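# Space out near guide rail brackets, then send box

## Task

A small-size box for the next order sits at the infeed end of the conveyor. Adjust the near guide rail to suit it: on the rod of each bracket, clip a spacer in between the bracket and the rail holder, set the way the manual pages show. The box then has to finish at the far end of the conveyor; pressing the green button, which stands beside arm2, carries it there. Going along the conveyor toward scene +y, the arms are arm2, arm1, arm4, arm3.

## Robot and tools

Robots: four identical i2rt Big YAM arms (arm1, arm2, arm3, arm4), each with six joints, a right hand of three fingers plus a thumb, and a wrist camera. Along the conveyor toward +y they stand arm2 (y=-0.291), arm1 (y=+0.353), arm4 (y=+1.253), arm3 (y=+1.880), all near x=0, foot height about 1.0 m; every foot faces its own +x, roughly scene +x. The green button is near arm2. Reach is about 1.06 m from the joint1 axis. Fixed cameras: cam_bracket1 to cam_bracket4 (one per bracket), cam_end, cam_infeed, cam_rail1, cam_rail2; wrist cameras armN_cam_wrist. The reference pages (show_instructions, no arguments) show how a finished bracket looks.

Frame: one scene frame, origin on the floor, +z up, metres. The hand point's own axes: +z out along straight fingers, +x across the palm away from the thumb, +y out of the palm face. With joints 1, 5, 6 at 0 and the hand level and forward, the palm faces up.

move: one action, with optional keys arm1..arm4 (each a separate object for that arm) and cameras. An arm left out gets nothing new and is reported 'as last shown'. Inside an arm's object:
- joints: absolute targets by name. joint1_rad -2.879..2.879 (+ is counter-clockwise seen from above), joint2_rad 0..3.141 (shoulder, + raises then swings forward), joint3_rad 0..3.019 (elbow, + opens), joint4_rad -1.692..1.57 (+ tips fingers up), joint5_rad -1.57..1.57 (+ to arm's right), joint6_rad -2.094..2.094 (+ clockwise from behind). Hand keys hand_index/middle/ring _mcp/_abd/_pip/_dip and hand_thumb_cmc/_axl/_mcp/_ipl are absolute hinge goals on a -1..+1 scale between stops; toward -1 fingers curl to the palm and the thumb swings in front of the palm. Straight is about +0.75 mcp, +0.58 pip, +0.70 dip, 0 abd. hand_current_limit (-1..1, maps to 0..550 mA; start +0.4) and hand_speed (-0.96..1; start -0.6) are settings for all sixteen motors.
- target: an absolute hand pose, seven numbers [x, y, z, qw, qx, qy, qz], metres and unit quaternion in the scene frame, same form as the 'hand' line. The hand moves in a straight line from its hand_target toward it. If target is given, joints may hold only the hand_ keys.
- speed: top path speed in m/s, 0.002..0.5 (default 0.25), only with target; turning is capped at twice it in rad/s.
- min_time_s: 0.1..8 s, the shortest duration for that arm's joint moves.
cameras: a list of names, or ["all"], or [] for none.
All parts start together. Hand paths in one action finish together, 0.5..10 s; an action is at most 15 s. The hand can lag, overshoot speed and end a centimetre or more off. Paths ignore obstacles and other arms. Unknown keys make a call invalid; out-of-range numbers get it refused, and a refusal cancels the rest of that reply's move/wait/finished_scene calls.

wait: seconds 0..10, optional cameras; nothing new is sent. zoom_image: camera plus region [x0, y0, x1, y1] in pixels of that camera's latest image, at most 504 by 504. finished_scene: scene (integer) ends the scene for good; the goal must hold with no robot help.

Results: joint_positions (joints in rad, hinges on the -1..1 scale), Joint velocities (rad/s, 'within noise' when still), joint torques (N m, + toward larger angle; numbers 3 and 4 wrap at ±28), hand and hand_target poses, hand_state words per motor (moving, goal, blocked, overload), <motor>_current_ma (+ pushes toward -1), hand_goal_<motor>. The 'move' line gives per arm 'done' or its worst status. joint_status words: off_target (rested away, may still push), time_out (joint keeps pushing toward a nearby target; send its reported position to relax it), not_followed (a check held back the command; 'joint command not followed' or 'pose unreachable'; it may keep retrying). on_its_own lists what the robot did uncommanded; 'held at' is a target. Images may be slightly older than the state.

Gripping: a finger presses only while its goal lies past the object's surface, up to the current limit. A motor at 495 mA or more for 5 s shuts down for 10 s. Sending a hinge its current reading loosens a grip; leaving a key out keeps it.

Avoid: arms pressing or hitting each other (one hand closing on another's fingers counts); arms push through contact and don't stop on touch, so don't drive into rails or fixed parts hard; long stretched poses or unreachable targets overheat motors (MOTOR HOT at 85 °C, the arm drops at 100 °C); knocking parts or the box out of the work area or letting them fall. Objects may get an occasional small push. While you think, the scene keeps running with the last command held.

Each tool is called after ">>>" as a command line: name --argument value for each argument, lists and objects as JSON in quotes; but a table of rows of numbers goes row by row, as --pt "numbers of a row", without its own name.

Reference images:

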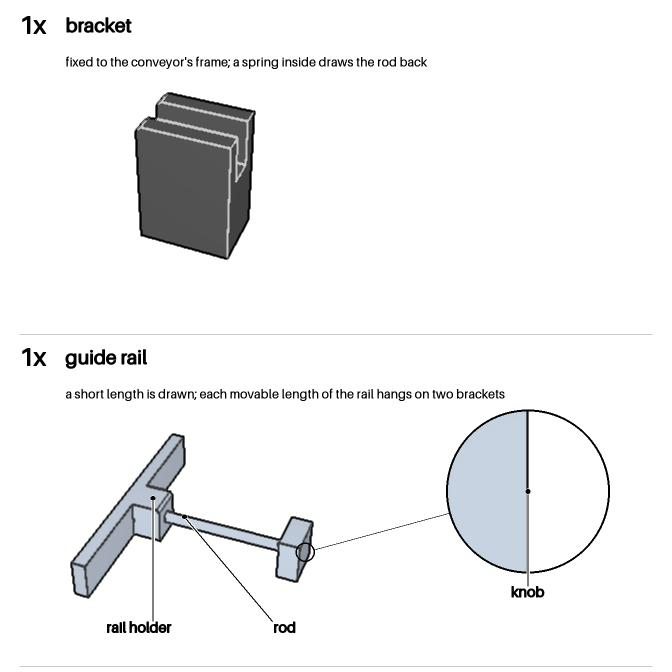

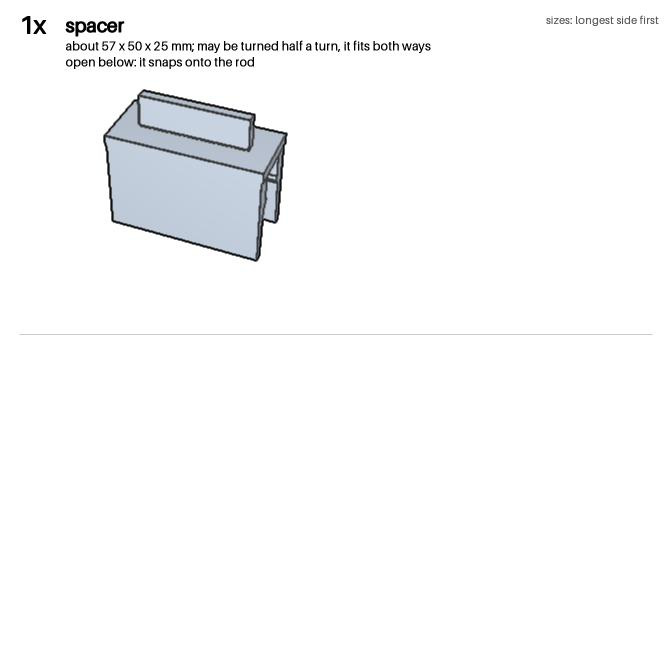

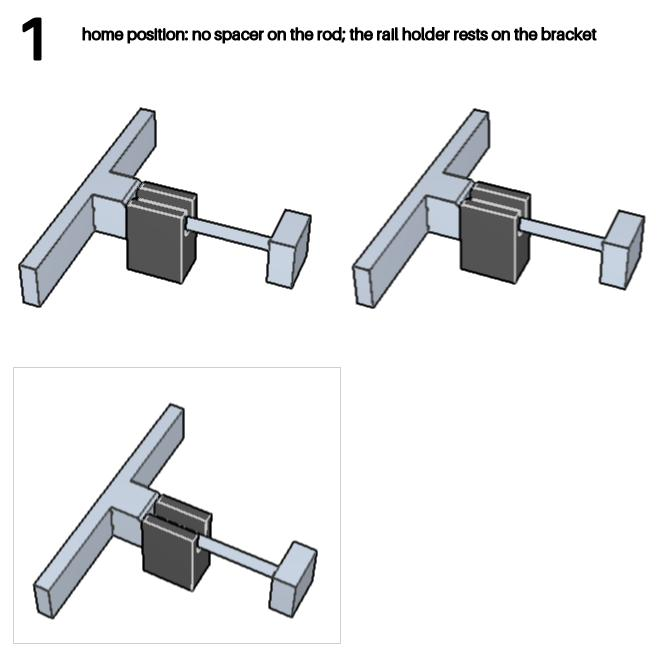

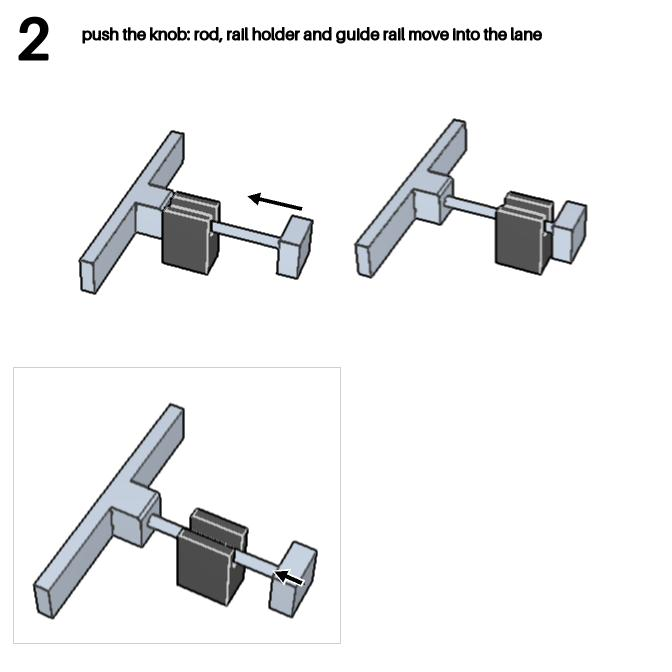

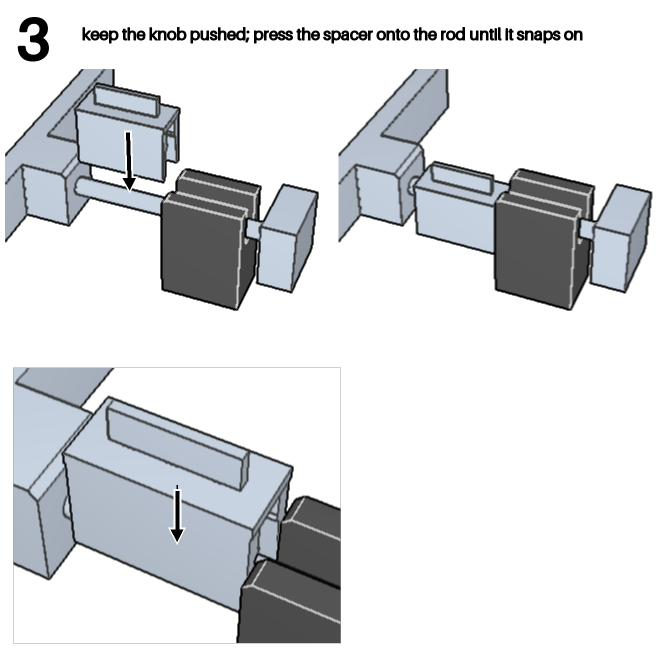

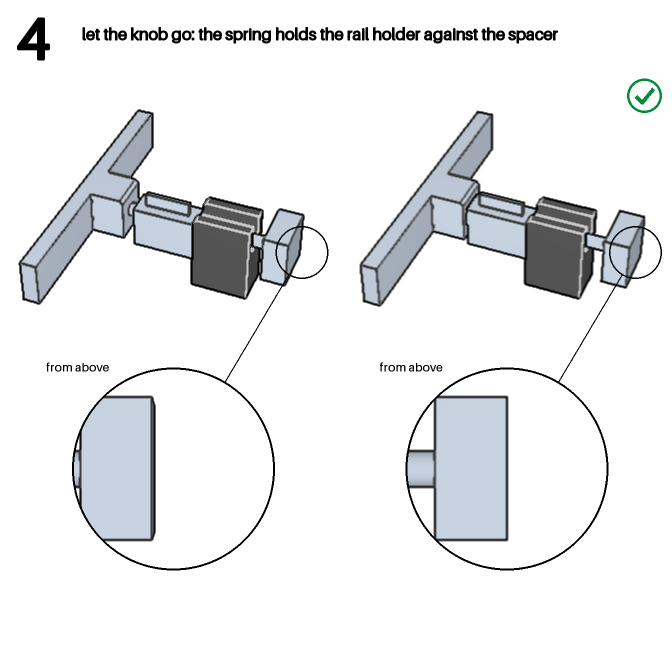

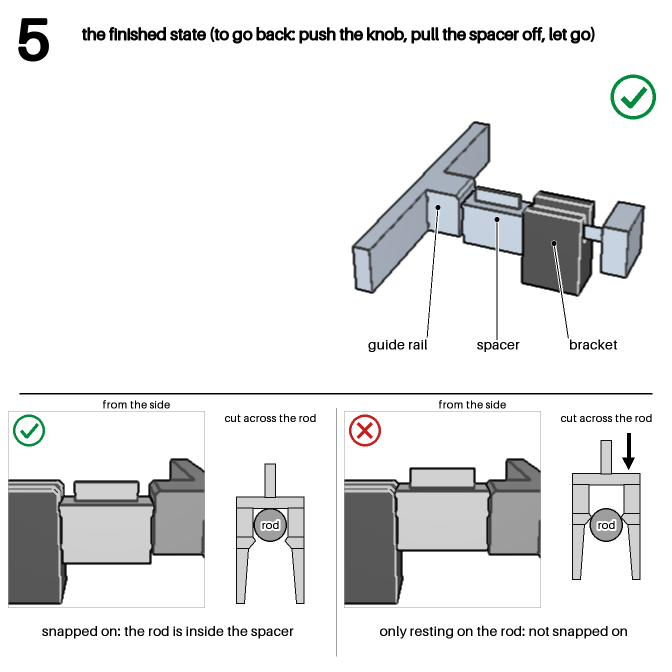

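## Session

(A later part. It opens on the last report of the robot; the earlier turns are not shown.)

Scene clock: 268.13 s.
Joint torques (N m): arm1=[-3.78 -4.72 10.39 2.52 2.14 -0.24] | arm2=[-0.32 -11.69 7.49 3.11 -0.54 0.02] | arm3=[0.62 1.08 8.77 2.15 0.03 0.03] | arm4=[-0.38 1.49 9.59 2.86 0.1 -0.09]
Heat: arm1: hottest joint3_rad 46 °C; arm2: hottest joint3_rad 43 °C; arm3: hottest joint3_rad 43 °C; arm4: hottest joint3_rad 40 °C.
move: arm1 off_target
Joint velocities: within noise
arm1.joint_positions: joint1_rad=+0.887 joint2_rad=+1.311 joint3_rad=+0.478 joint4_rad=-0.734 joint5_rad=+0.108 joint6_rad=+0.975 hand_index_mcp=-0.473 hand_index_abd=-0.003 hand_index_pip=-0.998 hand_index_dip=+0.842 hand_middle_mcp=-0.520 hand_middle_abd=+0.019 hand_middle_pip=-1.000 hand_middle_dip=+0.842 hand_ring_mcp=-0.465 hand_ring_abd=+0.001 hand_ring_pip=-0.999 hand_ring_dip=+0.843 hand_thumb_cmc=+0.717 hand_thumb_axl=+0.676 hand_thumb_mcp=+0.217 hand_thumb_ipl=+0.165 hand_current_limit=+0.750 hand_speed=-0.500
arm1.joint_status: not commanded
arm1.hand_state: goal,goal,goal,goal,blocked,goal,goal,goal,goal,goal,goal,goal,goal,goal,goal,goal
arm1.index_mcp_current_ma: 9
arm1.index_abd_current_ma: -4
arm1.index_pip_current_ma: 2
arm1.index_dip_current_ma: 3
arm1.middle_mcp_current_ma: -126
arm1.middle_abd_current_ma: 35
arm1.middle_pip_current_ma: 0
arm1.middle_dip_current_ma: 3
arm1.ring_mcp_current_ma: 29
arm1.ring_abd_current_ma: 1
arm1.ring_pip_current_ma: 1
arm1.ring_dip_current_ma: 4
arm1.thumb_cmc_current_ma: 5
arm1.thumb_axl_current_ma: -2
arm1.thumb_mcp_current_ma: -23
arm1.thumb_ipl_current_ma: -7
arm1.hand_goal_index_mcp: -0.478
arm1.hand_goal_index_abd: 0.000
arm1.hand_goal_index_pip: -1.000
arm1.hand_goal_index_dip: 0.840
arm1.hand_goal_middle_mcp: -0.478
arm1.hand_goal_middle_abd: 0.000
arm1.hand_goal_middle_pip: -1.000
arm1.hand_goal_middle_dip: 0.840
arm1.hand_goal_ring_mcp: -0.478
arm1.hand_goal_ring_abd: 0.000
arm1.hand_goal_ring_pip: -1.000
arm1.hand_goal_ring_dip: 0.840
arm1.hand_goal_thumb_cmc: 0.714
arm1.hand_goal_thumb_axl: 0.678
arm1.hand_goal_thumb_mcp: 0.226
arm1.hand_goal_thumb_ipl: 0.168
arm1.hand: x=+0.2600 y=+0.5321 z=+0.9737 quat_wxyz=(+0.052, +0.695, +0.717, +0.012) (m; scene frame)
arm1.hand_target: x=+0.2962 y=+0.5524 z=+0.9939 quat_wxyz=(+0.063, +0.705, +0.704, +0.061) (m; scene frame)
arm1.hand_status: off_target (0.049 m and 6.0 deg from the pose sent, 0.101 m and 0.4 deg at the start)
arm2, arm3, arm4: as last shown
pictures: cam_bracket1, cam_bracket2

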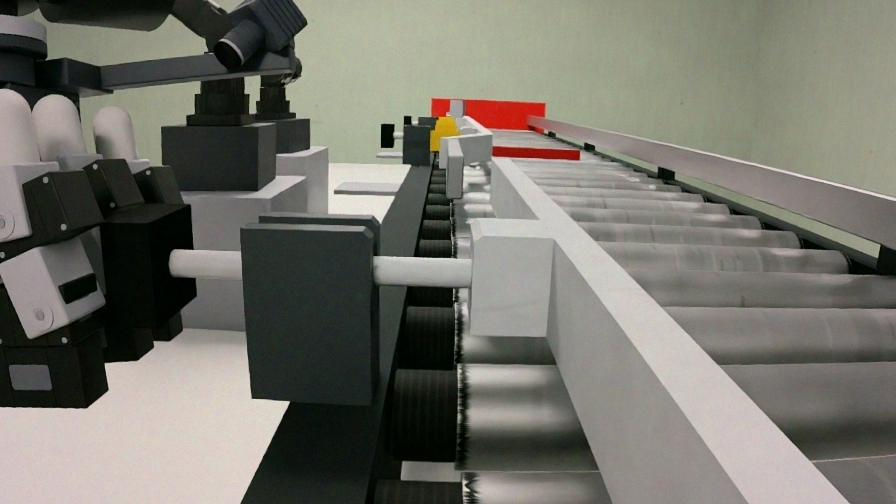

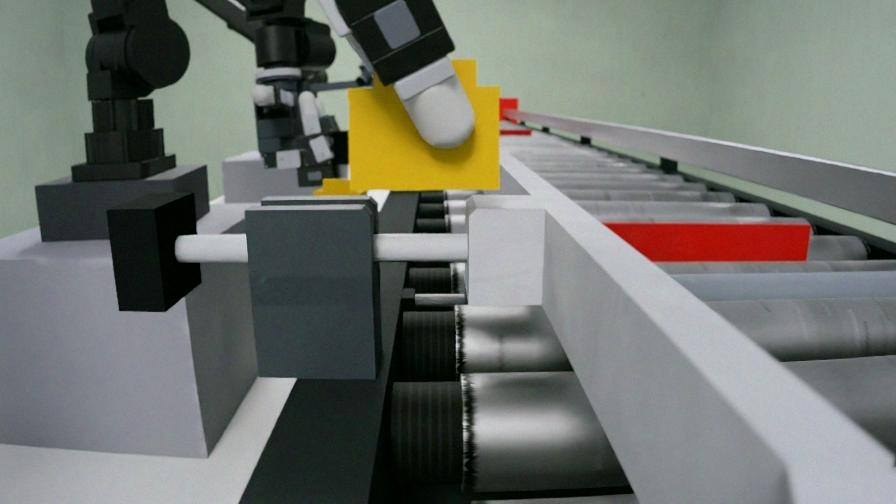

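>>> move --arm1 '{"target": [0.36, 0.563, 1.023, 0.0616, 0.7044, 0.7044, 0.0616], "speed": 0.12}' --cameras '["cam_bracket2", "cam_bracket1"]'

Scene clock: 269.37 s.
Joint torques (N m): arm1=[-5.36 -7 15.36 2.29 3.66 -0.05] | arm2=[0.44 -10.93 7.43 3.33 -0.52 0.05] | arm3=[0.62 0.67 8.68 2.03 0.08 -0.01] | arm4=[-0.56 1.38 9.58 2.86 0.1 -0.08]
Heat: arm1: hottest joint3_rad 46 °C; arm2: hottest joint3_rad 43 °C; arm3: hottest joint3_rad 43 °C; arm4: hottest joint3_rad 40 °C.
move: arm1 off_target
Joint velocities: within noise
arm1.joint_positions: joint1_rad=+0.778 joint2_rad=+1.342 joint3_rad=+0.558 joint4_rad=-0.841 joint5_rad=+0.060 joint6_rad=+0.832 hand_index_mcp=-0.473 hand_index_abd=-0.003 hand_index_pip=-0.998 hand_index_dip=+0.842 hand_middle_mcp=-0.462 hand_middle_abd=+0.022 hand_middle_pip=-1.000 hand_middle_dip=+0.842 hand_ring_mcp=-0.465 hand_ring_abd=+0.001 hand_ring_pip=-0.999 hand_ring_dip=+0.843 hand_thumb_cmc=+0.717 hand_thumb_axl=+0.676 hand_thumb_mcp=+0.217 hand_thumb_ipl=+0.165 hand_current_limit=+0.750 hand_speed=-0.500
arm1.joint_status: not commanded
arm1.hand_state: goal,goal,goal,goal,goal,blocked,goal,goal,goal,goal,goal,goal,goal,goal,goal,goal
arm1.index_mcp_current_ma: 9
arm1.index_abd_current_ma: -4
arm1.index_pip_current_ma: 2
arm1.index_dip_current_ma: 3
arm1.middle_mcp_current_ma: 38
arm1.middle_abd_current_ma: 45
arm1.middle_pip_current_ma: 0
arm1.middle_dip_current_ma: 3
arm1.ring_mcp_current_ma: 29
arm1.ring_abd_current_ma: 1
arm1.ring_pip_current_ma: 1
arm1.ring_dip_current_ma: 4
arm1.thumb_cmc_current_ma: 4
arm1.thumb_axl_current_ma: -2
arm1.thumb_mcp_current_ma: -23
arm1.thumb_ipl_current_ma: -7
arm1.hand_goal_index_mcp: -0.478
arm1.hand_goal_index_abd: 0.000
arm1.hand_goal_index_pip: -1.000
arm1.hand_goal_index_dip: 0.840
arm1.hand_goal_middle_mcp: -0.478
arm1.hand_goal_middle_abd: 0.000
arm1.hand_goal_middle_pip: -1.000
arm1.hand_goal_middle_dip: 0.840
arm1.hand_goal_ring_mcp: -0.478
arm1.hand_goal_ring_abd: 0.000
arm1.hand_goal_ring_pip: -1.000
arm1.hand_goal_ring_dip: 0.840
arm1.hand_goal_thumb_cmc: 0.714
arm1.hand_goal_thumb_axl: 0.678
arm1.hand_goal_thumb_mcp: 0.226
arm1.hand_goal_thumb_ipl: 0.168
arm1.hand: x=+0.2823 y=+0.5314 z=+0.9805 quat_wxyz=(+0.032, +0.683, +0.729, -0.025) (m; scene frame)
arm1.hand_target: x=+0.3491 y=+0.5566 z=+1.0301 quat_wxyz=(+0.064, +0.706, +0.702, +0.060) (m; scene frame)
arm1.hand_status: off_target (0.094 m and 11.2 deg from the pose sent, 0.116 m and 6.0 deg at the start)
arm2, arm3, arm4: as last shown
pictures: cam_bracket1, cam_bracket2

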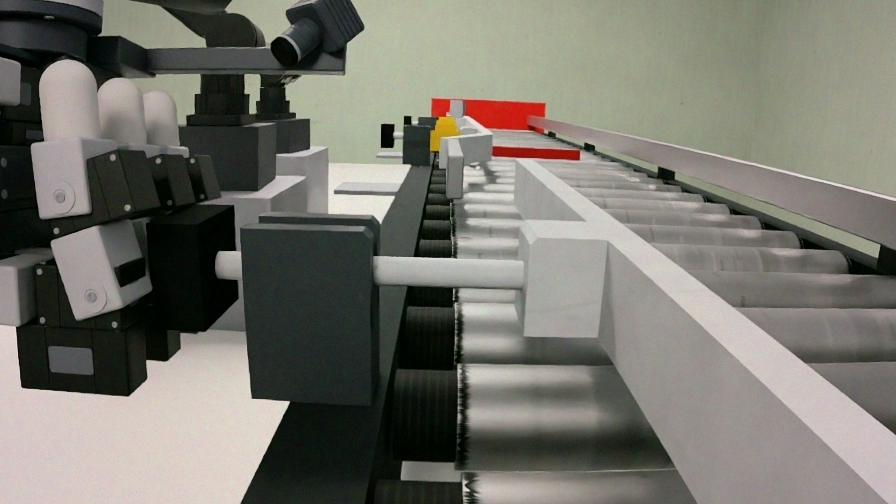

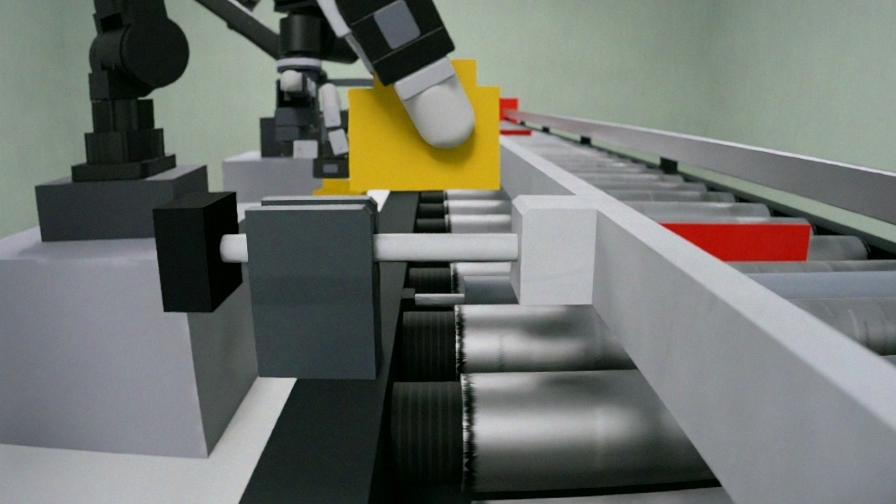

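>>> move --arm1 '{"target": [0.375, 0.565, 1.03, 0.0616, 0.7044, 0.7044, 0.0616], "speed": 0.12}' --arm2 '{"target": [0.415, -0.041, 1.045, 0.4857, -0.8263, -0.1637, -0.2334], "speed": 0.1}' --cameras '["cam_bracket2", "cam_bracket1"]'

>>> zoom_image --camera "cam_bracket2" --region '[230, 40, 610, 400]'

Scene clock: 270.53 s.
Joint torques (N m): arm1=[-5.83 -7 15.88 2.55 3.86 0.01] | arm2=[1.32 -12.1 9.68 3.02 -0.46 0.08] | arm3=[0.62 0.97 8.72 2.06 -0.01 -0.02] | arm4=[-0.56 1.55 9.61 2.86 0.09 -0.09]
Heat: arm1: hottest joint3_rad 46 °C; arm2: hottest joint3_rad 43 °C; arm3: hottest joint3_rad 43 °C; arm4: hottest joint3_rad 40 °C.
move: arm1 off_target; arm2 off_target
Joint velocities: within noise
arm1.joint_positions: joint1_rad=+0.763 joint2_rad=+1.343 joint3_rad=+0.571 joint4_rad=-0.861 joint5_rad=+0.053 joint6_rad=+0.808 hand_index_mcp=-0.473 hand_index_abd=-0.003 hand_index_pip=-0.998 hand_index_dip=+0.842 hand_middle_mcp=-0.445 hand_middle_abd=+0.022 hand_middle_pip=-1.000 hand_middle_dip=+0.842 hand_ring_mcp=-0.465 hand_ring_abd=+0.001 hand_ring_pip=-0.999 hand_ring_dip=+0.843 hand_thumb_cmc=+0.717 hand_thumb_axl=+0.676 hand_thumb_mcp=+0.217 hand_thumb_ipl=+0.165 hand_current_limit=+0.750 hand_speed=-0.500
arm1.joint_status: not commanded
arm1.hand_state: goal,goal,goal,goal,blocked,blocked,goal,goal,goal,goal,goal,goal,goal,goal,goal,goal
arm1.index_mcp_current_ma: 9
arm1.index_abd_current_ma: -4
arm1.index_pip_current_ma: 2
arm1.index_dip_current_ma: 3
arm1.middle_mcp_current_ma: 93
arm1.middle_abd_current_ma: 44
arm1.middle_pip_current_ma: 0
arm1.middle_dip_current_ma: 3
arm1.ring_mcp_current_ma: 29
arm1.ring_abd_current_ma: 1
arm1.ring_pip_current_ma: 1
arm1.ring_dip_current_ma: 4
arm1.thumb_cmc_current_ma: 3
arm1.thumb_axl_current_ma: -2
arm1.thumb_mcp_current_ma: -23
arm1.thumb_ipl_current_ma: -7
arm1.hand_goal_index_mcp: -0.478
arm1.hand_goal_index_abd: 0.000
arm1.hand_goal_index_pip: -1.000
arm1.hand_goal_index_dip: 0.840
arm1.hand_goal_middle_mcp: -0.478
arm1.hand_goal_middle_abd: 0.000
arm1.hand_goal_middle_pip: -1.000
arm1.hand_goal_middle_dip: 0.840
arm1.hand_goal_ring_mcp: -0.478
arm1.hand_goal_ring_abd: 0.000
arm1.hand_goal_ring_pip: -1.000
arm1.hand_goal_ring_dip: 0.840
arm1.hand_goal_thumb_cmc: 0.714
arm1.hand_goal_thumb_axl: 0.678
arm1.hand_goal_thumb_mcp: 0.226
arm1.hand_goal_thumb_ipl: 0.168
arm1.hand: x=+0.2853 y=+0.5314 z=+0.9826 quat_wxyz=(+0.028, +0.680, +0.732, -0.030) (m; scene frame)
arm1.hand_target: x=+0.3569 y=+0.5559 z=+1.0352 quat_wxyz=(+0.065, +0.707, +0.702, +0.060) (m; scene frame)
arm1.hand_status: off_target (0.107 m and 12.0 deg from the pose sent, 0.110 m and 11.1 deg at the start; pose on its path clipped on 21 of 29 steps)
arm2.joint_positions: joint1_rad=+0.464 joint2_rad=+1.608 joint3_rad=+0.805 joint4_rad=+0.080 joint5_rad=-0.869 joint6_rad=+1.911 hand_index_mcp=+0.714 hand_index_abd=+0.003 hand_index_pip=-0.503 hand_index_dip=+0.085 hand_middle_mcp=+0.994 hand_middle_abd=+0.001 hand_middle_pip=+0.995 hand_middle_dip=+0.998 hand_ring_mcp=+0.993 hand_ring_abd=+0.001 hand_ring_pip=+0.995 hand_ring_dip=+0.997 hand_thumb_cmc=-0.488 hand_thumb_axl=+0.676 hand_thumb_mcp=-0.294 hand_thumb_ipl=+0.034 hand_current_limit=+0.750 hand_speed=-0.500
arm2.joint_status: not commanded
arm2.hand_state: blocked,goal,blocked,goal,goal,goal,goal,goal,goal,goal,goal,goal,goal,goal,blocked,blocked
arm2.index_mcp_current_ma: 214
arm2.index_abd_current_ma: 0
arm2.index_pip_current_ma: 28
arm2.index_dip_current_ma: 3
arm2.middle_mcp_current_ma: -1
arm2.middle_abd_current_ma: 0
arm2.middle_pip_current_ma: 0
arm2.middle_dip_current_ma: 0
arm2.ring_mcp_current_ma: -1
arm2.ring_abd_current_ma: 0
arm2.ring_pip_current_ma: 0
arm2.ring_dip_current_ma: 0
arm2.thumb_cmc_current_ma: 0
arm2.thumb_axl_current_ma: 0
arm2.thumb_mcp_current_ma: 327
arm2.thumb_ipl_current_ma: 22
arm2.hand_goal_index_mcp: 0.600
arm2.hand_goal_index_abd: 0.000
arm2.hand_goal_index_pip: -0.546
arm2.hand_goal_index_dip: 0.072
arm2.hand_goal_middle_mcp: 1.000
arm2.hand_goal_middle_abd: 0.000
arm2.hand_goal_middle_pip: 1.000
arm2.hand_goal_middle_dip: 1.000
arm2.hand_goal_ring_mcp: 1.000
arm2.hand_goal_ring_abd: 0.000
arm2.hand_goal_ring_pip: 1.000
arm2.hand_goal_ring_dip: 1.000
arm2.hand_goal_thumb_cmc: -0.486
arm2.hand_goal_thumb_axl: 0.678
arm2.hand_goal_thumb_mcp: -0.410
arm2.hand_goal_thumb_ipl: 0.006
arm2.hand: x=+0.4020 y=-0.0503 z=+1.0419 quat_wxyz=(-0.483, +0.830, +0.161, +0.228) (m; scene frame)
arm2.hand_target: x=+0.4143 y=-0.0413 z=+1.0452 quat_wxyz=(-0.486, +0.826, +0.164, +0.233) (m; scene frame)
arm2.hand_status: off_target (0.016 m and 0.9 deg from the pose sent, 0.028 m and 0.3 deg at the start)
arm3, arm4: as last shown
pictures: cam_bracket1, cam_bracket2

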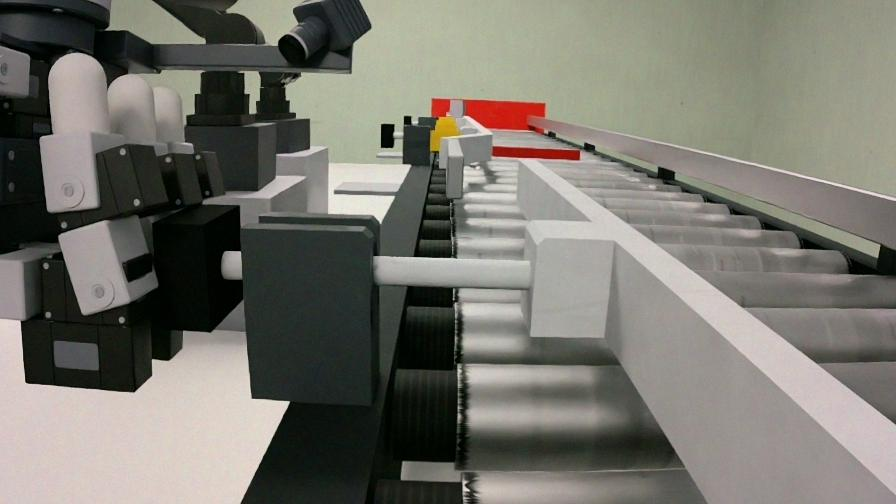

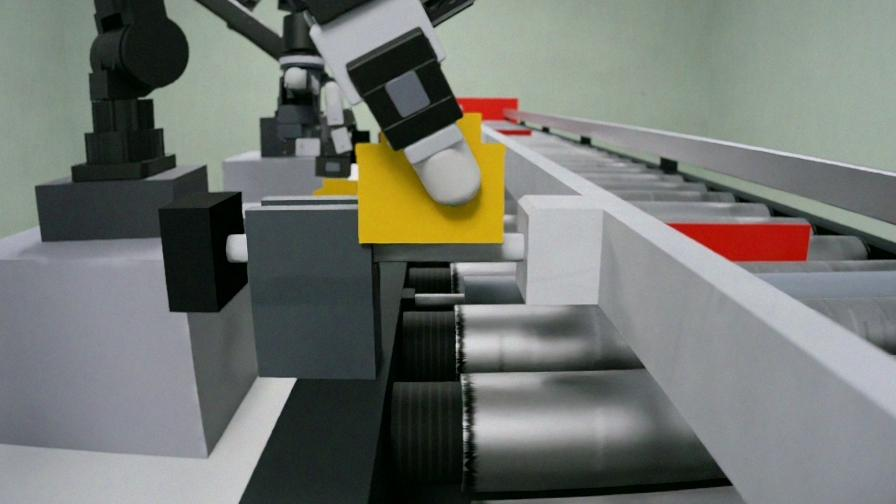

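Scaled by 1.326 from the camera's 896x504 image, which has a finer 1280x720 frame.

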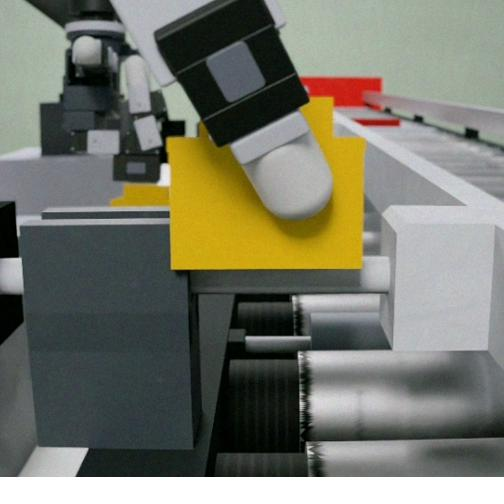

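>>> zoom_image --camera "cam_bracket2" --region '[330, 130, 540, 280]'

>>> move --cameras '["cam_rail1"]'

>>> zoom_image --camera "cam_rail1" --region '[530, 200, 670, 320]'

Scaled by 2.400 from the camera's 896x504 image, which has a finer 1280x720 frame.

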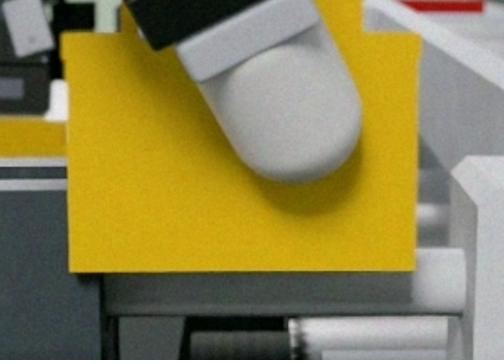

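Scene clock: 271.43 s.
Joint torques (N m): arm1=[-5.71 -7.06 15.9 2.54 3.86 0.02] | arm2=[-0.5 -10.99 9.69 3.11 -0.5 0.07] | arm3=[0.15 0.62 8.65 2.18 0 0.01] | arm4=[-0.62 1.61 9.62 2.91 0.09 -0.09]
Heat: arm1: hottest joint3_rad 46 °C; arm2: hottest joint3_rad 43 °C; arm3: hottest joint3_rad 43 °C; arm4: hottest joint3_rad 40 °C.
Joint velocities: within noise
arm1.joint_positions: joint1_rad=+0.763 joint2_rad=+1.343 joint3_rad=+0.571 joint4_rad=-0.861 joint5_rad=+0.053 joint6_rad=+0.808 hand_index_mcp=-0.473 hand_index_abd=-0.003 hand_index_pip=-0.998 hand_index_dip=+0.842 hand_middle_mcp=-0.445 hand_middle_abd=+0.022 hand_middle_pip=-1.000 hand_middle_dip=+0.842 hand_ring_mcp=-0.465 hand_ring_abd=+0.001 hand_ring_pip=-0.999 hand_ring_dip=+0.843 hand_thumb_cmc=+0.717 hand_thumb_axl=+0.676 hand_thumb_mcp=+0.217 hand_thumb_ipl=+0.165 hand_current_limit=+0.750 hand_speed=-0.500
arm1.joint_status: not commanded
arm1.hand_state: goal,goal,goal,goal,blocked,blocked,goal,goal,goal,goal,goal,goal,goal,goal,goal,goal
arm1.index_mcp_current_ma: 9
arm1.index_abd_current_ma: -4
arm1.index_pip_current_ma: 2
arm1.index_dip_current_ma: 3
arm1.middle_mcp_current_ma: 93
arm1.middle_abd_current_ma: 44
arm1.middle_pip_current_ma: 0
arm1.middle_dip_current_ma: 3
arm1.ring_mcp_current_ma: 29
arm1.ring_abd_current_ma: 1
arm1.ring_pip_current_ma: 1
arm1.ring_dip_current_ma: 4
arm1.thumb_cmc_current_ma: 3
arm1.thumb_axl_current_ma: -2
arm1.thumb_mcp_current_ma: -23
arm1.thumb_ipl_current_ma: -7
arm1.hand_goal_index_mcp: -0.478
arm1.hand_goal_index_abd: 0.000
arm1.hand_goal_index_pip: -1.000
arm1.hand_goal_index_dip: 0.840
arm1.hand_goal_middle_mcp: -0.478
arm1.hand_goal_middle_abd: 0.000
arm1.hand_goal_middle_pip: -1.000
arm1.hand_goal_middle_dip: 0.840
arm1.hand_goal_ring_mcp: -0.478
arm1.hand_goal_ring_abd: 0.000
arm1.hand_goal_ring_pip: -1.000
arm1.hand_goal_ring_dip: 0.840
arm1.hand_goal_thumb_cmc: 0.714
arm1.hand_goal_thumb_axl: 0.678
arm1.hand_goal_thumb_mcp: 0.226
arm1.hand_goal_thumb_ipl: 0.168
arm1.hand: x=+0.2853 y=+0.5314 z=+0.9826 quat_wxyz=(+0.028, +0.680, +0.732, -0.030) (m; scene frame)
arm1.hand_target: x=+0.3568 y=+0.5559 z=+1.0352 quat_wxyz=(+0.065, +0.707, +0.702, +0.060) (m; scene frame)
arm1.hand_status: off_target (0.107 m and 12.0 deg from the pose sent, 0.110 m and 11.1 deg at the start; pose on its path clipped on 21 of 29 steps)
arm2.joint_positions: joint1_rad=+0.464 joint2_rad=+1.608 joint3_rad=+0.805 joint4_rad=+0.080 joint5_rad=-0.869 joint6_rad=+1.911 hand_index_mcp=+0.714 hand_index_abd=+0.003 hand_index_pip=-0.503 hand_index_dip=+0.085 hand_middle_mcp=+0.994 hand_middle_abd=+0.001 hand_middle_pip=+0.995 hand_middle_dip=+0.998 hand_ring_mcp=+0.993 hand_ring_abd=+0.001 hand_ring_pip=+0.995 hand_ring_dip=+0.997 hand_thumb_cmc=-0.488 hand_thumb_axl=+0.676 hand_thumb_mcp=-0.294 hand_thumb_ipl=+0.034 hand_current_limit=+0.750 hand_speed=-0.500
arm2.joint_status: not commanded
arm2.hand_state: blocked,goal,blocked,goal,goal,goal,goal,goal,goal,goal,goal,goal,goal,goal,blocked,blocked
arm2.index_mcp_current_ma: 214
arm2.index_abd_current_ma: 0
arm2.index_pip_current_ma: 28
arm2.index_dip_current_ma: 3
arm2.middle_mcp_current_ma: -1
arm2.middle_abd_current_ma: 0
arm2.middle_pip_current_ma: 0
arm2.middle_dip_current_ma: 0
arm2.ring_mcp_current_ma: -1
arm2.ring_abd_current_ma: 0
arm2.ring_pip_current_ma: 0
arm2.ring_dip_current_ma: 0
arm2.thumb_cmc_current_ma: 0
arm2.thumb_axl_current_ma: 0
arm2.thumb_mcp_current_ma: 327
arm2.thumb_ipl_current_ma: 22
arm2.hand_goal_index_mcp: 0.600
arm2.hand_goal_index_abd: 0.000
arm2.hand_goal_index_pip: -0.546
arm2.hand_goal_index_dip: 0.072
arm2.hand_goal_middle_mcp: 1.000
arm2.hand_goal_middle_abd: 0.000
arm2.hand_goal_middle_pip: 1.000
arm2.hand_goal_middle_dip: 1.000
arm2.hand_goal_ring_mcp: 1.000
arm2.hand_goal_ring_abd: 0.000
arm2.hand_goal_ring_pip: 1.000
arm2.hand_goal_ring_dip: 1.000
arm2.hand_goal_thumb_cmc: -0.486
arm2.hand_goal_thumb_axl: 0.678
arm2.hand_goal_thumb_mcp: -0.410
arm2.hand_goal_thumb_ipl: 0.006
arm2.hand: x=+0.4020 y=-0.0503 z=+1.0419 quat_wxyz=(-0.483, +0.830, +0.161, +0.228) (m; scene frame)
arm2.hand_target: x=+0.4143 y=-0.0413 z=+1.0452 quat_wxyz=(-0.486, +0.826, +0.164, +0.233) (m; scene frame)
arm2.hand_status: off_target (0.016 m and 0.9 deg from the pose sent, 0.028 m and 0.3 deg at the start)
arm3.joint_positions: joint1_rad=-0.066 joint2_rad=+0.623 joint3_rad=+1.407 joint4_rad=-1.267 joint5_rad=-0.036 joint6_rad=+1.128 hand_index_mcp=+0.754 hand_index_abd=+0.001 hand_index_pip=+0.577 hand_index_dip=+0.696 hand_middle_mcp=+0.754 hand_middle_abd=+0.001 hand_middle_pip=+0.577 hand_middle_dip=+0.696 hand_ring_mcp=+0.754 hand_ring_abd=+0.001 hand_ring_pip=+0.577 hand_ring_dip=+0.696 hand_thumb_cmc=+0.714 hand_thumb_axl=+0.677 hand_thumb_mcp=+0.226 hand_thumb_ipl=+0.168 hand_current_limit=+0.400 hand_speed=-0.600
arm3.joint_status: not commanded
arm3.hand_state: goal,goal,goal,goal,goal,goal,goal,goal,goal,goal,goal,goal,goal,goal,goal,goal
arm3.index_mcp_current_ma: 0
arm3.index_abd_current_ma: 0
arm3.index_pip_current_ma: 1
arm3.index_dip_current_ma: 0
arm3.middle_mcp_current_ma: 0
arm3.middle_abd_current_ma: 1
arm3.middle_pip_current_ma: 1
arm3.middle_dip_current_ma: 0
arm3.ring_mcp_current_ma: 0
arm3.ring_abd_current_ma: 0
arm3.ring_pip_current_ma: 1
arm3.ring_dip_current_ma: 0
arm3.thumb_cmc_current_ma: 0
arm3.thumb_axl_current_ma: -1
arm3.thumb_mcp_current_ma: 0
arm3.thumb_ipl_current_ma: 0
arm3.hand_goal_index_mcp: 0.754
arm3.hand_goal_index_abd: 0.000
arm3.hand_goal_index_pip: 0.576
arm3.hand_goal_index_dip: 0.696
arm3.hand_goal_middle_mcp: 0.754
arm3.hand_goal_middle_abd: 0.000
arm3.hand_goal_middle_pip: 0.576
arm3.hand_goal_middle_dip: 0.696
arm3.hand_goal_ring_mcp: 0.754
arm3.hand_goal_ring_abd: 0.000
arm3.hand_goal_ring_pip: 0.576
arm3.hand_goal_ring_dip: 0.696
arm3.hand_goal_thumb_cmc: 0.714
arm3.hand_goal_thumb_axl: 0.678
arm3.hand_goal_thumb_mcp: 0.226
arm3.hand_goal_thumb_ipl: 0.168
arm3.hand: x=+0.1674 y=+1.7468 z=+1.5789 quat_wxyz=(+0.148, +0.846, +0.109, +0.500) (m; scene frame)
arm3.hand_target: x=+0.1644 y=+1.7474 z=+1.5900 quat_wxyz=(+0.152, +0.840, +0.109, +0.510) (m; scene frame)
arm3.hand_status: not commanded
arm4.joint_positions: joint1_rad=+0.036 joint2_rad=+0.636 joint3_rad=+1.438 joint4_rad=-1.159 joint5_rad=-0.065 joint6_rad=+1.072 hand_index_mcp=+0.755 hand_index_abd=+0.001 hand_index_pip=+0.577 hand_index_dip=+0.696 hand_middle_mcp=+0.755 hand_middle_abd=+0.001 hand_middle_pip=+0.577 hand_middle_dip=+0.696 hand_ring_mcp=+0.755 hand_ring_abd=+0.001 hand_ring_pip=+0.577 hand_ring_dip=+0.696 hand_thumb_cmc=+0.715 hand_thumb_axl=+0.677 hand_thumb_mcp=+0.226 hand_thumb_ipl=+0.168 hand_current_limit=+0.400 hand_speed=-0.600
arm4.joint_status: not commanded
arm4.hand_state: goal,goal,goal,goal,goal,goal,goal,goal,goal,goal,goal,goal,goal,goal,goal,goal
arm4.index_mcp_current_ma: 2
arm4.index_abd_current_ma: 1
arm4.index_pip_current_ma: 1
arm4.index_dip_current_ma: 0
arm4.middle_mcp_current_ma: 2
arm4.middle_abd_current_ma: 0
arm4.middle_pip_current_ma: 1
arm4.middle_dip_current_ma: 0
arm4.ring_mcp_current_ma: 2
arm4.ring_abd_current_ma: 1
arm4.ring_pip_current_ma: 1
arm4.ring_dip_current_ma: 0
arm4.thumb_cmc_current_ma: 2
arm4.thumb_axl_current_ma: -1
arm4.thumb_mcp_current_ma: 0
arm4.thumb_ipl_current_ma: 0
arm4.hand_goal_index_mcp: 0.754
arm4.hand_goal_index_abd: 0.000
arm4.hand_goal_index_pip: 0.576
arm4.hand_goal_index_dip: 0.696
arm4.hand_goal_middle_mcp: 0.754
arm4.hand_goal_middle_abd: 0.000
arm4.hand_goal_middle_pip: 0.576
arm4.hand_goal_middle_dip: 0.696
arm4.hand_goal_ring_mcp: 0.754
arm4.hand_goal_ring_abd: 0.000
arm4.hand_goal_ring_pip: 0.576
arm4.hand_goal_ring_dip: 0.696
arm4.hand_goal_thumb_cmc: 0.714
arm4.hand_goal_thumb_axl: 0.678
arm4.hand_goal_thumb_mcp: 0.226
arm4.hand_goal_thumb_ipl: 0.168
arm4.hand: x=+0.3151 y=+1.2167 z=+1.6294 quat_wxyz=(+0.081, +0.779, +0.272, +0.559) (m; scene frame)
arm4.hand_target: x=+0.3107 y=+1.2162 z=+1.6444 quat_wxyz=(+0.084, +0.770, +0.270, +0.572) (m; scene frame)
arm4.hand_status: not commanded
pictures: cam_rail1

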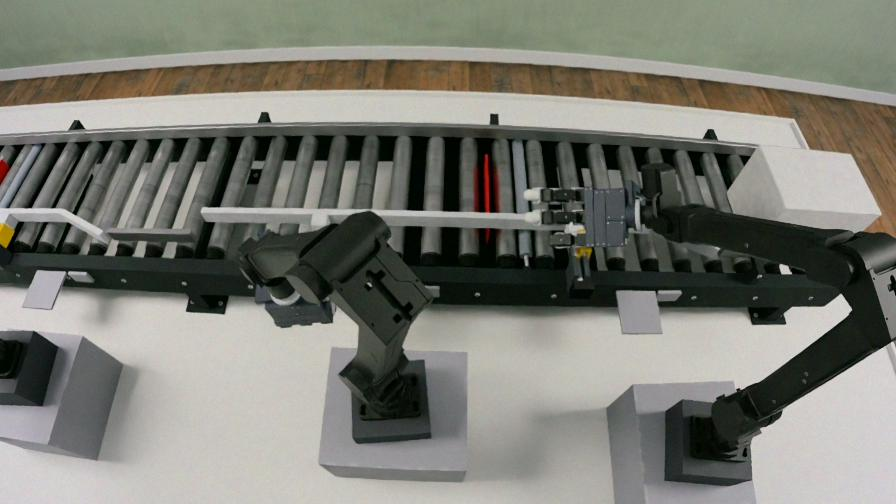

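Scaled by 3.600 from the camera's 896x504 image, which has a finer 1280x720 frame.

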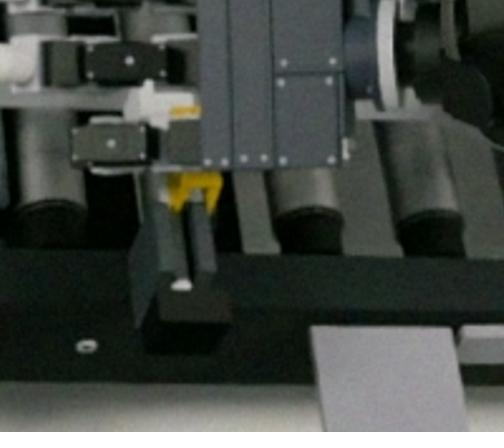

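>>> move --arm2 '{"target": [0.415, -0.045, 1.085, 0.4857, -0.8263, -0.1637, -0.2334], "speed": 0.1}'

>>> move --arm2 '{"target": [0.415, -0.030, 1.065, 0.4857, -0.8263, -0.1637, -0.2334], "speed": 0.1}' --cameras '["cam_bracket2", "cam_rail1"]'

>>> zoom_image --camera "cam_rail1" --region '[530, 200, 670, 320]'

>>> zoom_image --camera "cam_bracket2" --region '[230, 80, 550, 280]'

Scene clock: 272.70 s.
Joint torques (N m): arm1=[-5.71 -6.95 15.88 2.55 3.85 0.03] | arm2=[-0.73 -12.1 9.99 2.14 -0.69 0.02] | arm3=[0.38 0.38 8.83 1.92 0 0] | arm4=[-0.62 1.38 9.59 2.86 0.09 -0.09]
Heat: arm1: hottest joint3_rad 46 °C; arm2: hottest joint3_rad 43 °C; arm3: hottest joint3_rad 43 °C; arm4: hottest joint3_rad 40 °C.
move: arm2 off_target
Joint velocities: within noise
arm1, arm3, arm4: as last shown
arm1.hand: x=+0.2854 y=+0.5313 z=+0.9826 quat_wxyz=(+0.028, +0.680, +0.732, -0.030) (m; scene frame)
arm1.hand_target: x=+0.3569 y=+0.5558 z=+1.0352 quat_wxyz=(+0.065, +0.707, +0.702, +0.060) (m; scene frame)
arm2.joint_positions: joint1_rad=+0.464 joint2_rad=+1.551 joint3_rad=+0.839 joint4_rad=-0.023 joint5_rad=-0.870 joint6_rad=+1.911 hand_index_mcp=+0.714 hand_index_abd=+0.003 hand_index_pip=-0.500 hand_index_dip=+0.087 hand_middle_mcp=+0.994 hand_middle_abd=+0.001 hand_middle_pip=+0.995 hand_middle_dip=+0.998 hand_ring_mcp=+0.993 hand_ring_abd=+0.001 hand_ring_pip=+0.995 hand_ring_dip=+0.997 hand_thumb_cmc=-0.489 hand_thumb_axl=+0.676 hand_thumb_mcp=-0.296 hand_thumb_ipl=+0.034 hand_current_limit=+0.750 hand_speed=-0.500
arm2.joint_status: not commanded
arm2.hand_state: blocked,goal,blocked,goal,goal,goal,goal,goal,goal,goal,goal,goal,goal,goal,blocked,blocked
arm2.index_mcp_current_ma: 214
arm2.index_abd_current_ma: 0
arm2.index_pip_current_ma: 32
arm2.index_dip_current_ma: 4
arm2.middle_mcp_current_ma: -1
arm2.middle_abd_current_ma: 0
arm2.middle_pip_current_ma: 0
arm2.middle_dip_current_ma: 0
arm2.ring_mcp_current_ma: -1
arm2.ring_abd_current_ma: 0
arm2.ring_pip_current_ma: 0
arm2.ring_dip_current_ma: 0
arm2.thumb_cmc_current_ma: 0
arm2.thumb_axl_current_ma: 0
arm2.thumb_mcp_current_ma: 317
arm2.thumb_ipl_current_ma: 22
arm2.hand_goal_index_mcp: 0.600
arm2.hand_goal_index_abd: 0.000
arm2.hand_goal_index_pip: -0.546
arm2.hand_goal_index_dip: 0.072
arm2.hand_goal_middle_mcp: 1.000
arm2.hand_goal_middle_abd: 0.000
arm2.hand_goal_middle_pip: 1.000
arm2.hand_goal_middle_dip: 1.000
arm2.hand_goal_ring_mcp: 1.000
arm2.hand_goal_ring_abd: 0.000
arm2.hand_goal_ring_pip: 1.000
arm2.hand_goal_ring_dip: 1.000
arm2.hand_goal_thumb_cmc: -0.486
arm2.hand_goal_thumb_axl: 0.678
arm2.hand_goal_thumb_mcp: -0.410
arm2.hand_goal_thumb_ipl: 0.006
arm2.hand: x=+0.4022 y=-0.0501 z=+1.0692 quat_wxyz=(-0.483, +0.832, +0.158, +0.222) (m; scene frame)
arm2.hand_target: x=+0.4145 y=-0.0452 z=+1.0853 quat_wxyz=(-0.486, +0.826, +0.164, +0.234) (m; scene frame)
arm2.hand_status: off_target (0.021 m and 1.6 deg from the pose sent, 0.045 m and 0.9 deg at the start)
pictures: none

Scene clock: 273.70 s.
Joint torques (N m): arm1=[-5.71 -7 15.88 2.55 3.85 0.02] | arm2=[0.15 -11.81 9.14 3.15 -0.44 0.11] | arm3=[0.26 0.62 8.64 2.13 0.06 0] | arm4=[-0.5 1.44 9.62 2.84 0.09 -0.1]
Heat: arm1: hottest joint3_rad 47 °C; arm2: hottest joint3_rad 43 °C; arm3: hottest joint3_rad 43 °C; arm4: hottest joint3_rad 40 °C.
move: arm2 off_target
Joint velocities: within noise
arm1, arm3, arm4: as last shown
arm2.joint_positions: joint1_rad=+0.491 joint2_rad=+1.577 joint3_rad=+0.839 joint4_rad=+0.037 joint5_rad=-0.851 joint6_rad=+1.935 hand_index_mcp=+0.714 hand_index_abd=+0.003 hand_index_pip=-0.500 hand_index_dip=+0.087 hand_middle_mcp=+0.994 hand_middle_abd=+0.001 hand_middle_pip=+0.995 hand_middle_dip=+0.998 hand_ring_mcp=+0.993 hand_ring_abd=+0.001 hand_ring_pip=+0.995 hand_ring_dip=+0.997 hand_thumb_cmc=-0.489 hand_thumb_axl=+0.676 hand_thumb_mcp=-0.296 hand_thumb_ipl=+0.034 hand_current_limit=+0.750 hand_speed=-0.500
arm2.joint_status: not commanded
arm2.hand_state: blocked,goal,blocked,goal,goal,goal,goal,goal,goal,goal,goal,goal,goal,goal,blocked,blocked
arm2.index_mcp_current_ma: 214
arm2.index_abd_current_ma: 0
arm2.index_pip_current_ma: 32
arm2.index_dip_current_ma: 4
arm2.middle_mcp_current_ma: -1
arm2.middle_abd_current_ma: 0
arm2.middle_pip_current_ma: 0
arm2.middle_dip_current_ma: 0
arm2.ring_mcp_current_ma: -1
arm2.ring_abd_current_ma: 0
arm2.ring_pip_current_ma: 0
arm2.ring_dip_current_ma: 0
arm2.thumb_cmc_current_ma: 0
arm2.thumb_axl_current_ma: 0
arm2.thumb_mcp_current_ma: 316
arm2.thumb_ipl_current_ma: 22
arm2.hand_goal_index_mcp: 0.600
arm2.hand_goal_index_abd: 0.000
arm2.hand_goal_index_pip: -0.546
arm2.hand_goal_index_dip: 0.072
arm2.hand_goal_middle_mcp: 1.000
arm2.hand_goal_middle_abd: 0.000
arm2.hand_goal_middle_pip: 1.000
arm2.hand_goal_middle_dip: 1.000
arm2.hand_goal_ring_mcp: 1.000
arm2.hand_goal_ring_abd: 0.000
arm2.hand_goal_ring_pip: 1.000
arm2.hand_goal_ring_dip: 1.000
arm2.hand_goal_thumb_cmc: -0.486
arm2.hand_goal_thumb_axl: 0.678
arm2.hand_goal_thumb_mcp: -0.410
arm2.hand_goal_thumb_ipl: 0.006
arm2.hand: x=+0.4052 y=-0.0367 z=+1.0638 quat_wxyz=(-0.484, +0.829, +0.162, +0.229) (m; scene frame)
arm2.hand_target: x=+0.4146 y=-0.0301 z=+1.0651 quat_wxyz=(-0.486, +0.826, +0.164, +0.233) (m; scene frame)
arm2.hand_status: off_target (0.012 m and 0.7 deg from the pose sent, 0.024 m and 1.6 deg at the start)
pictures: cam_bracket2, cam_rail1

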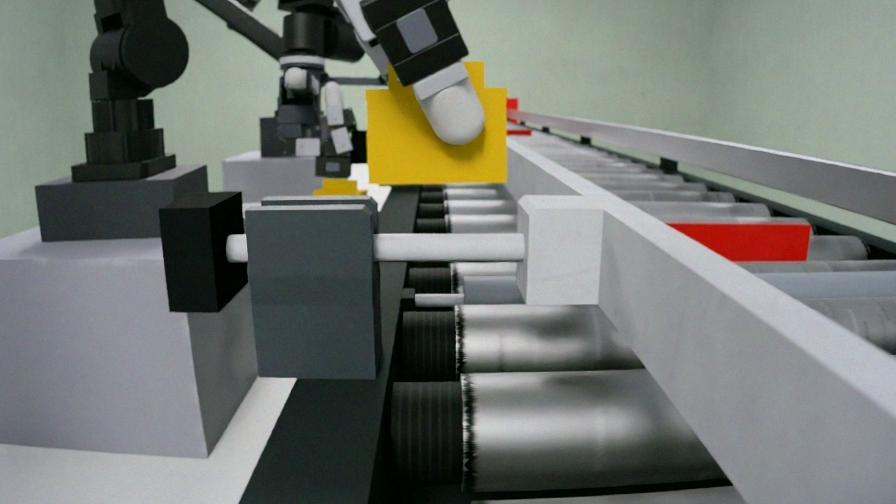

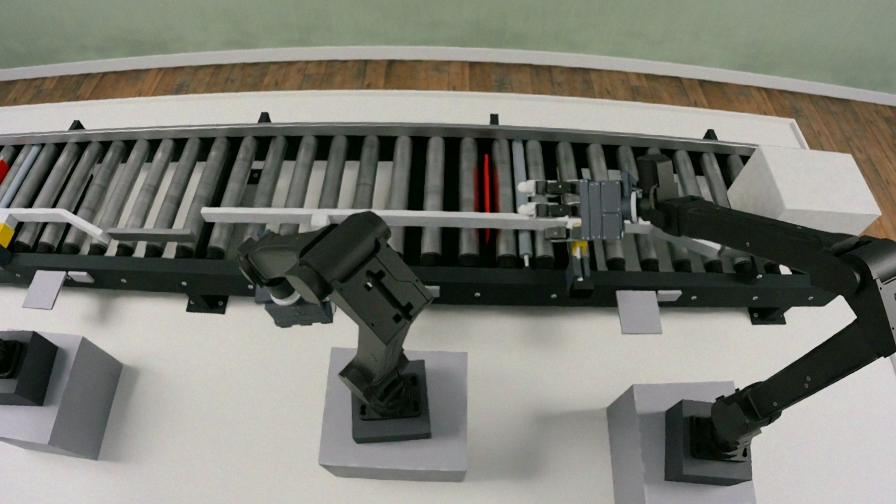

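Scaled by 3.600 from the camera's 896x504 image, which has a finer 1280x720 frame.

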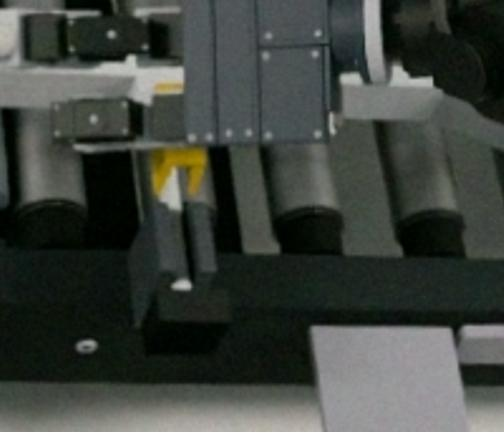

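Scaled by 1.575 from the camera's 896x504 image, which has a finer 1280x720 frame.

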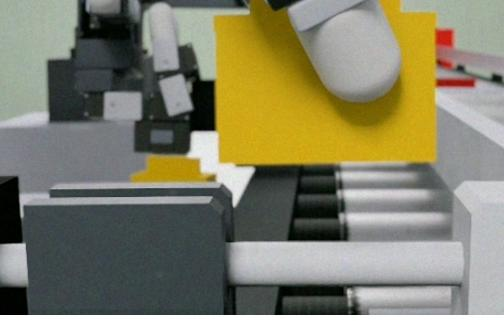

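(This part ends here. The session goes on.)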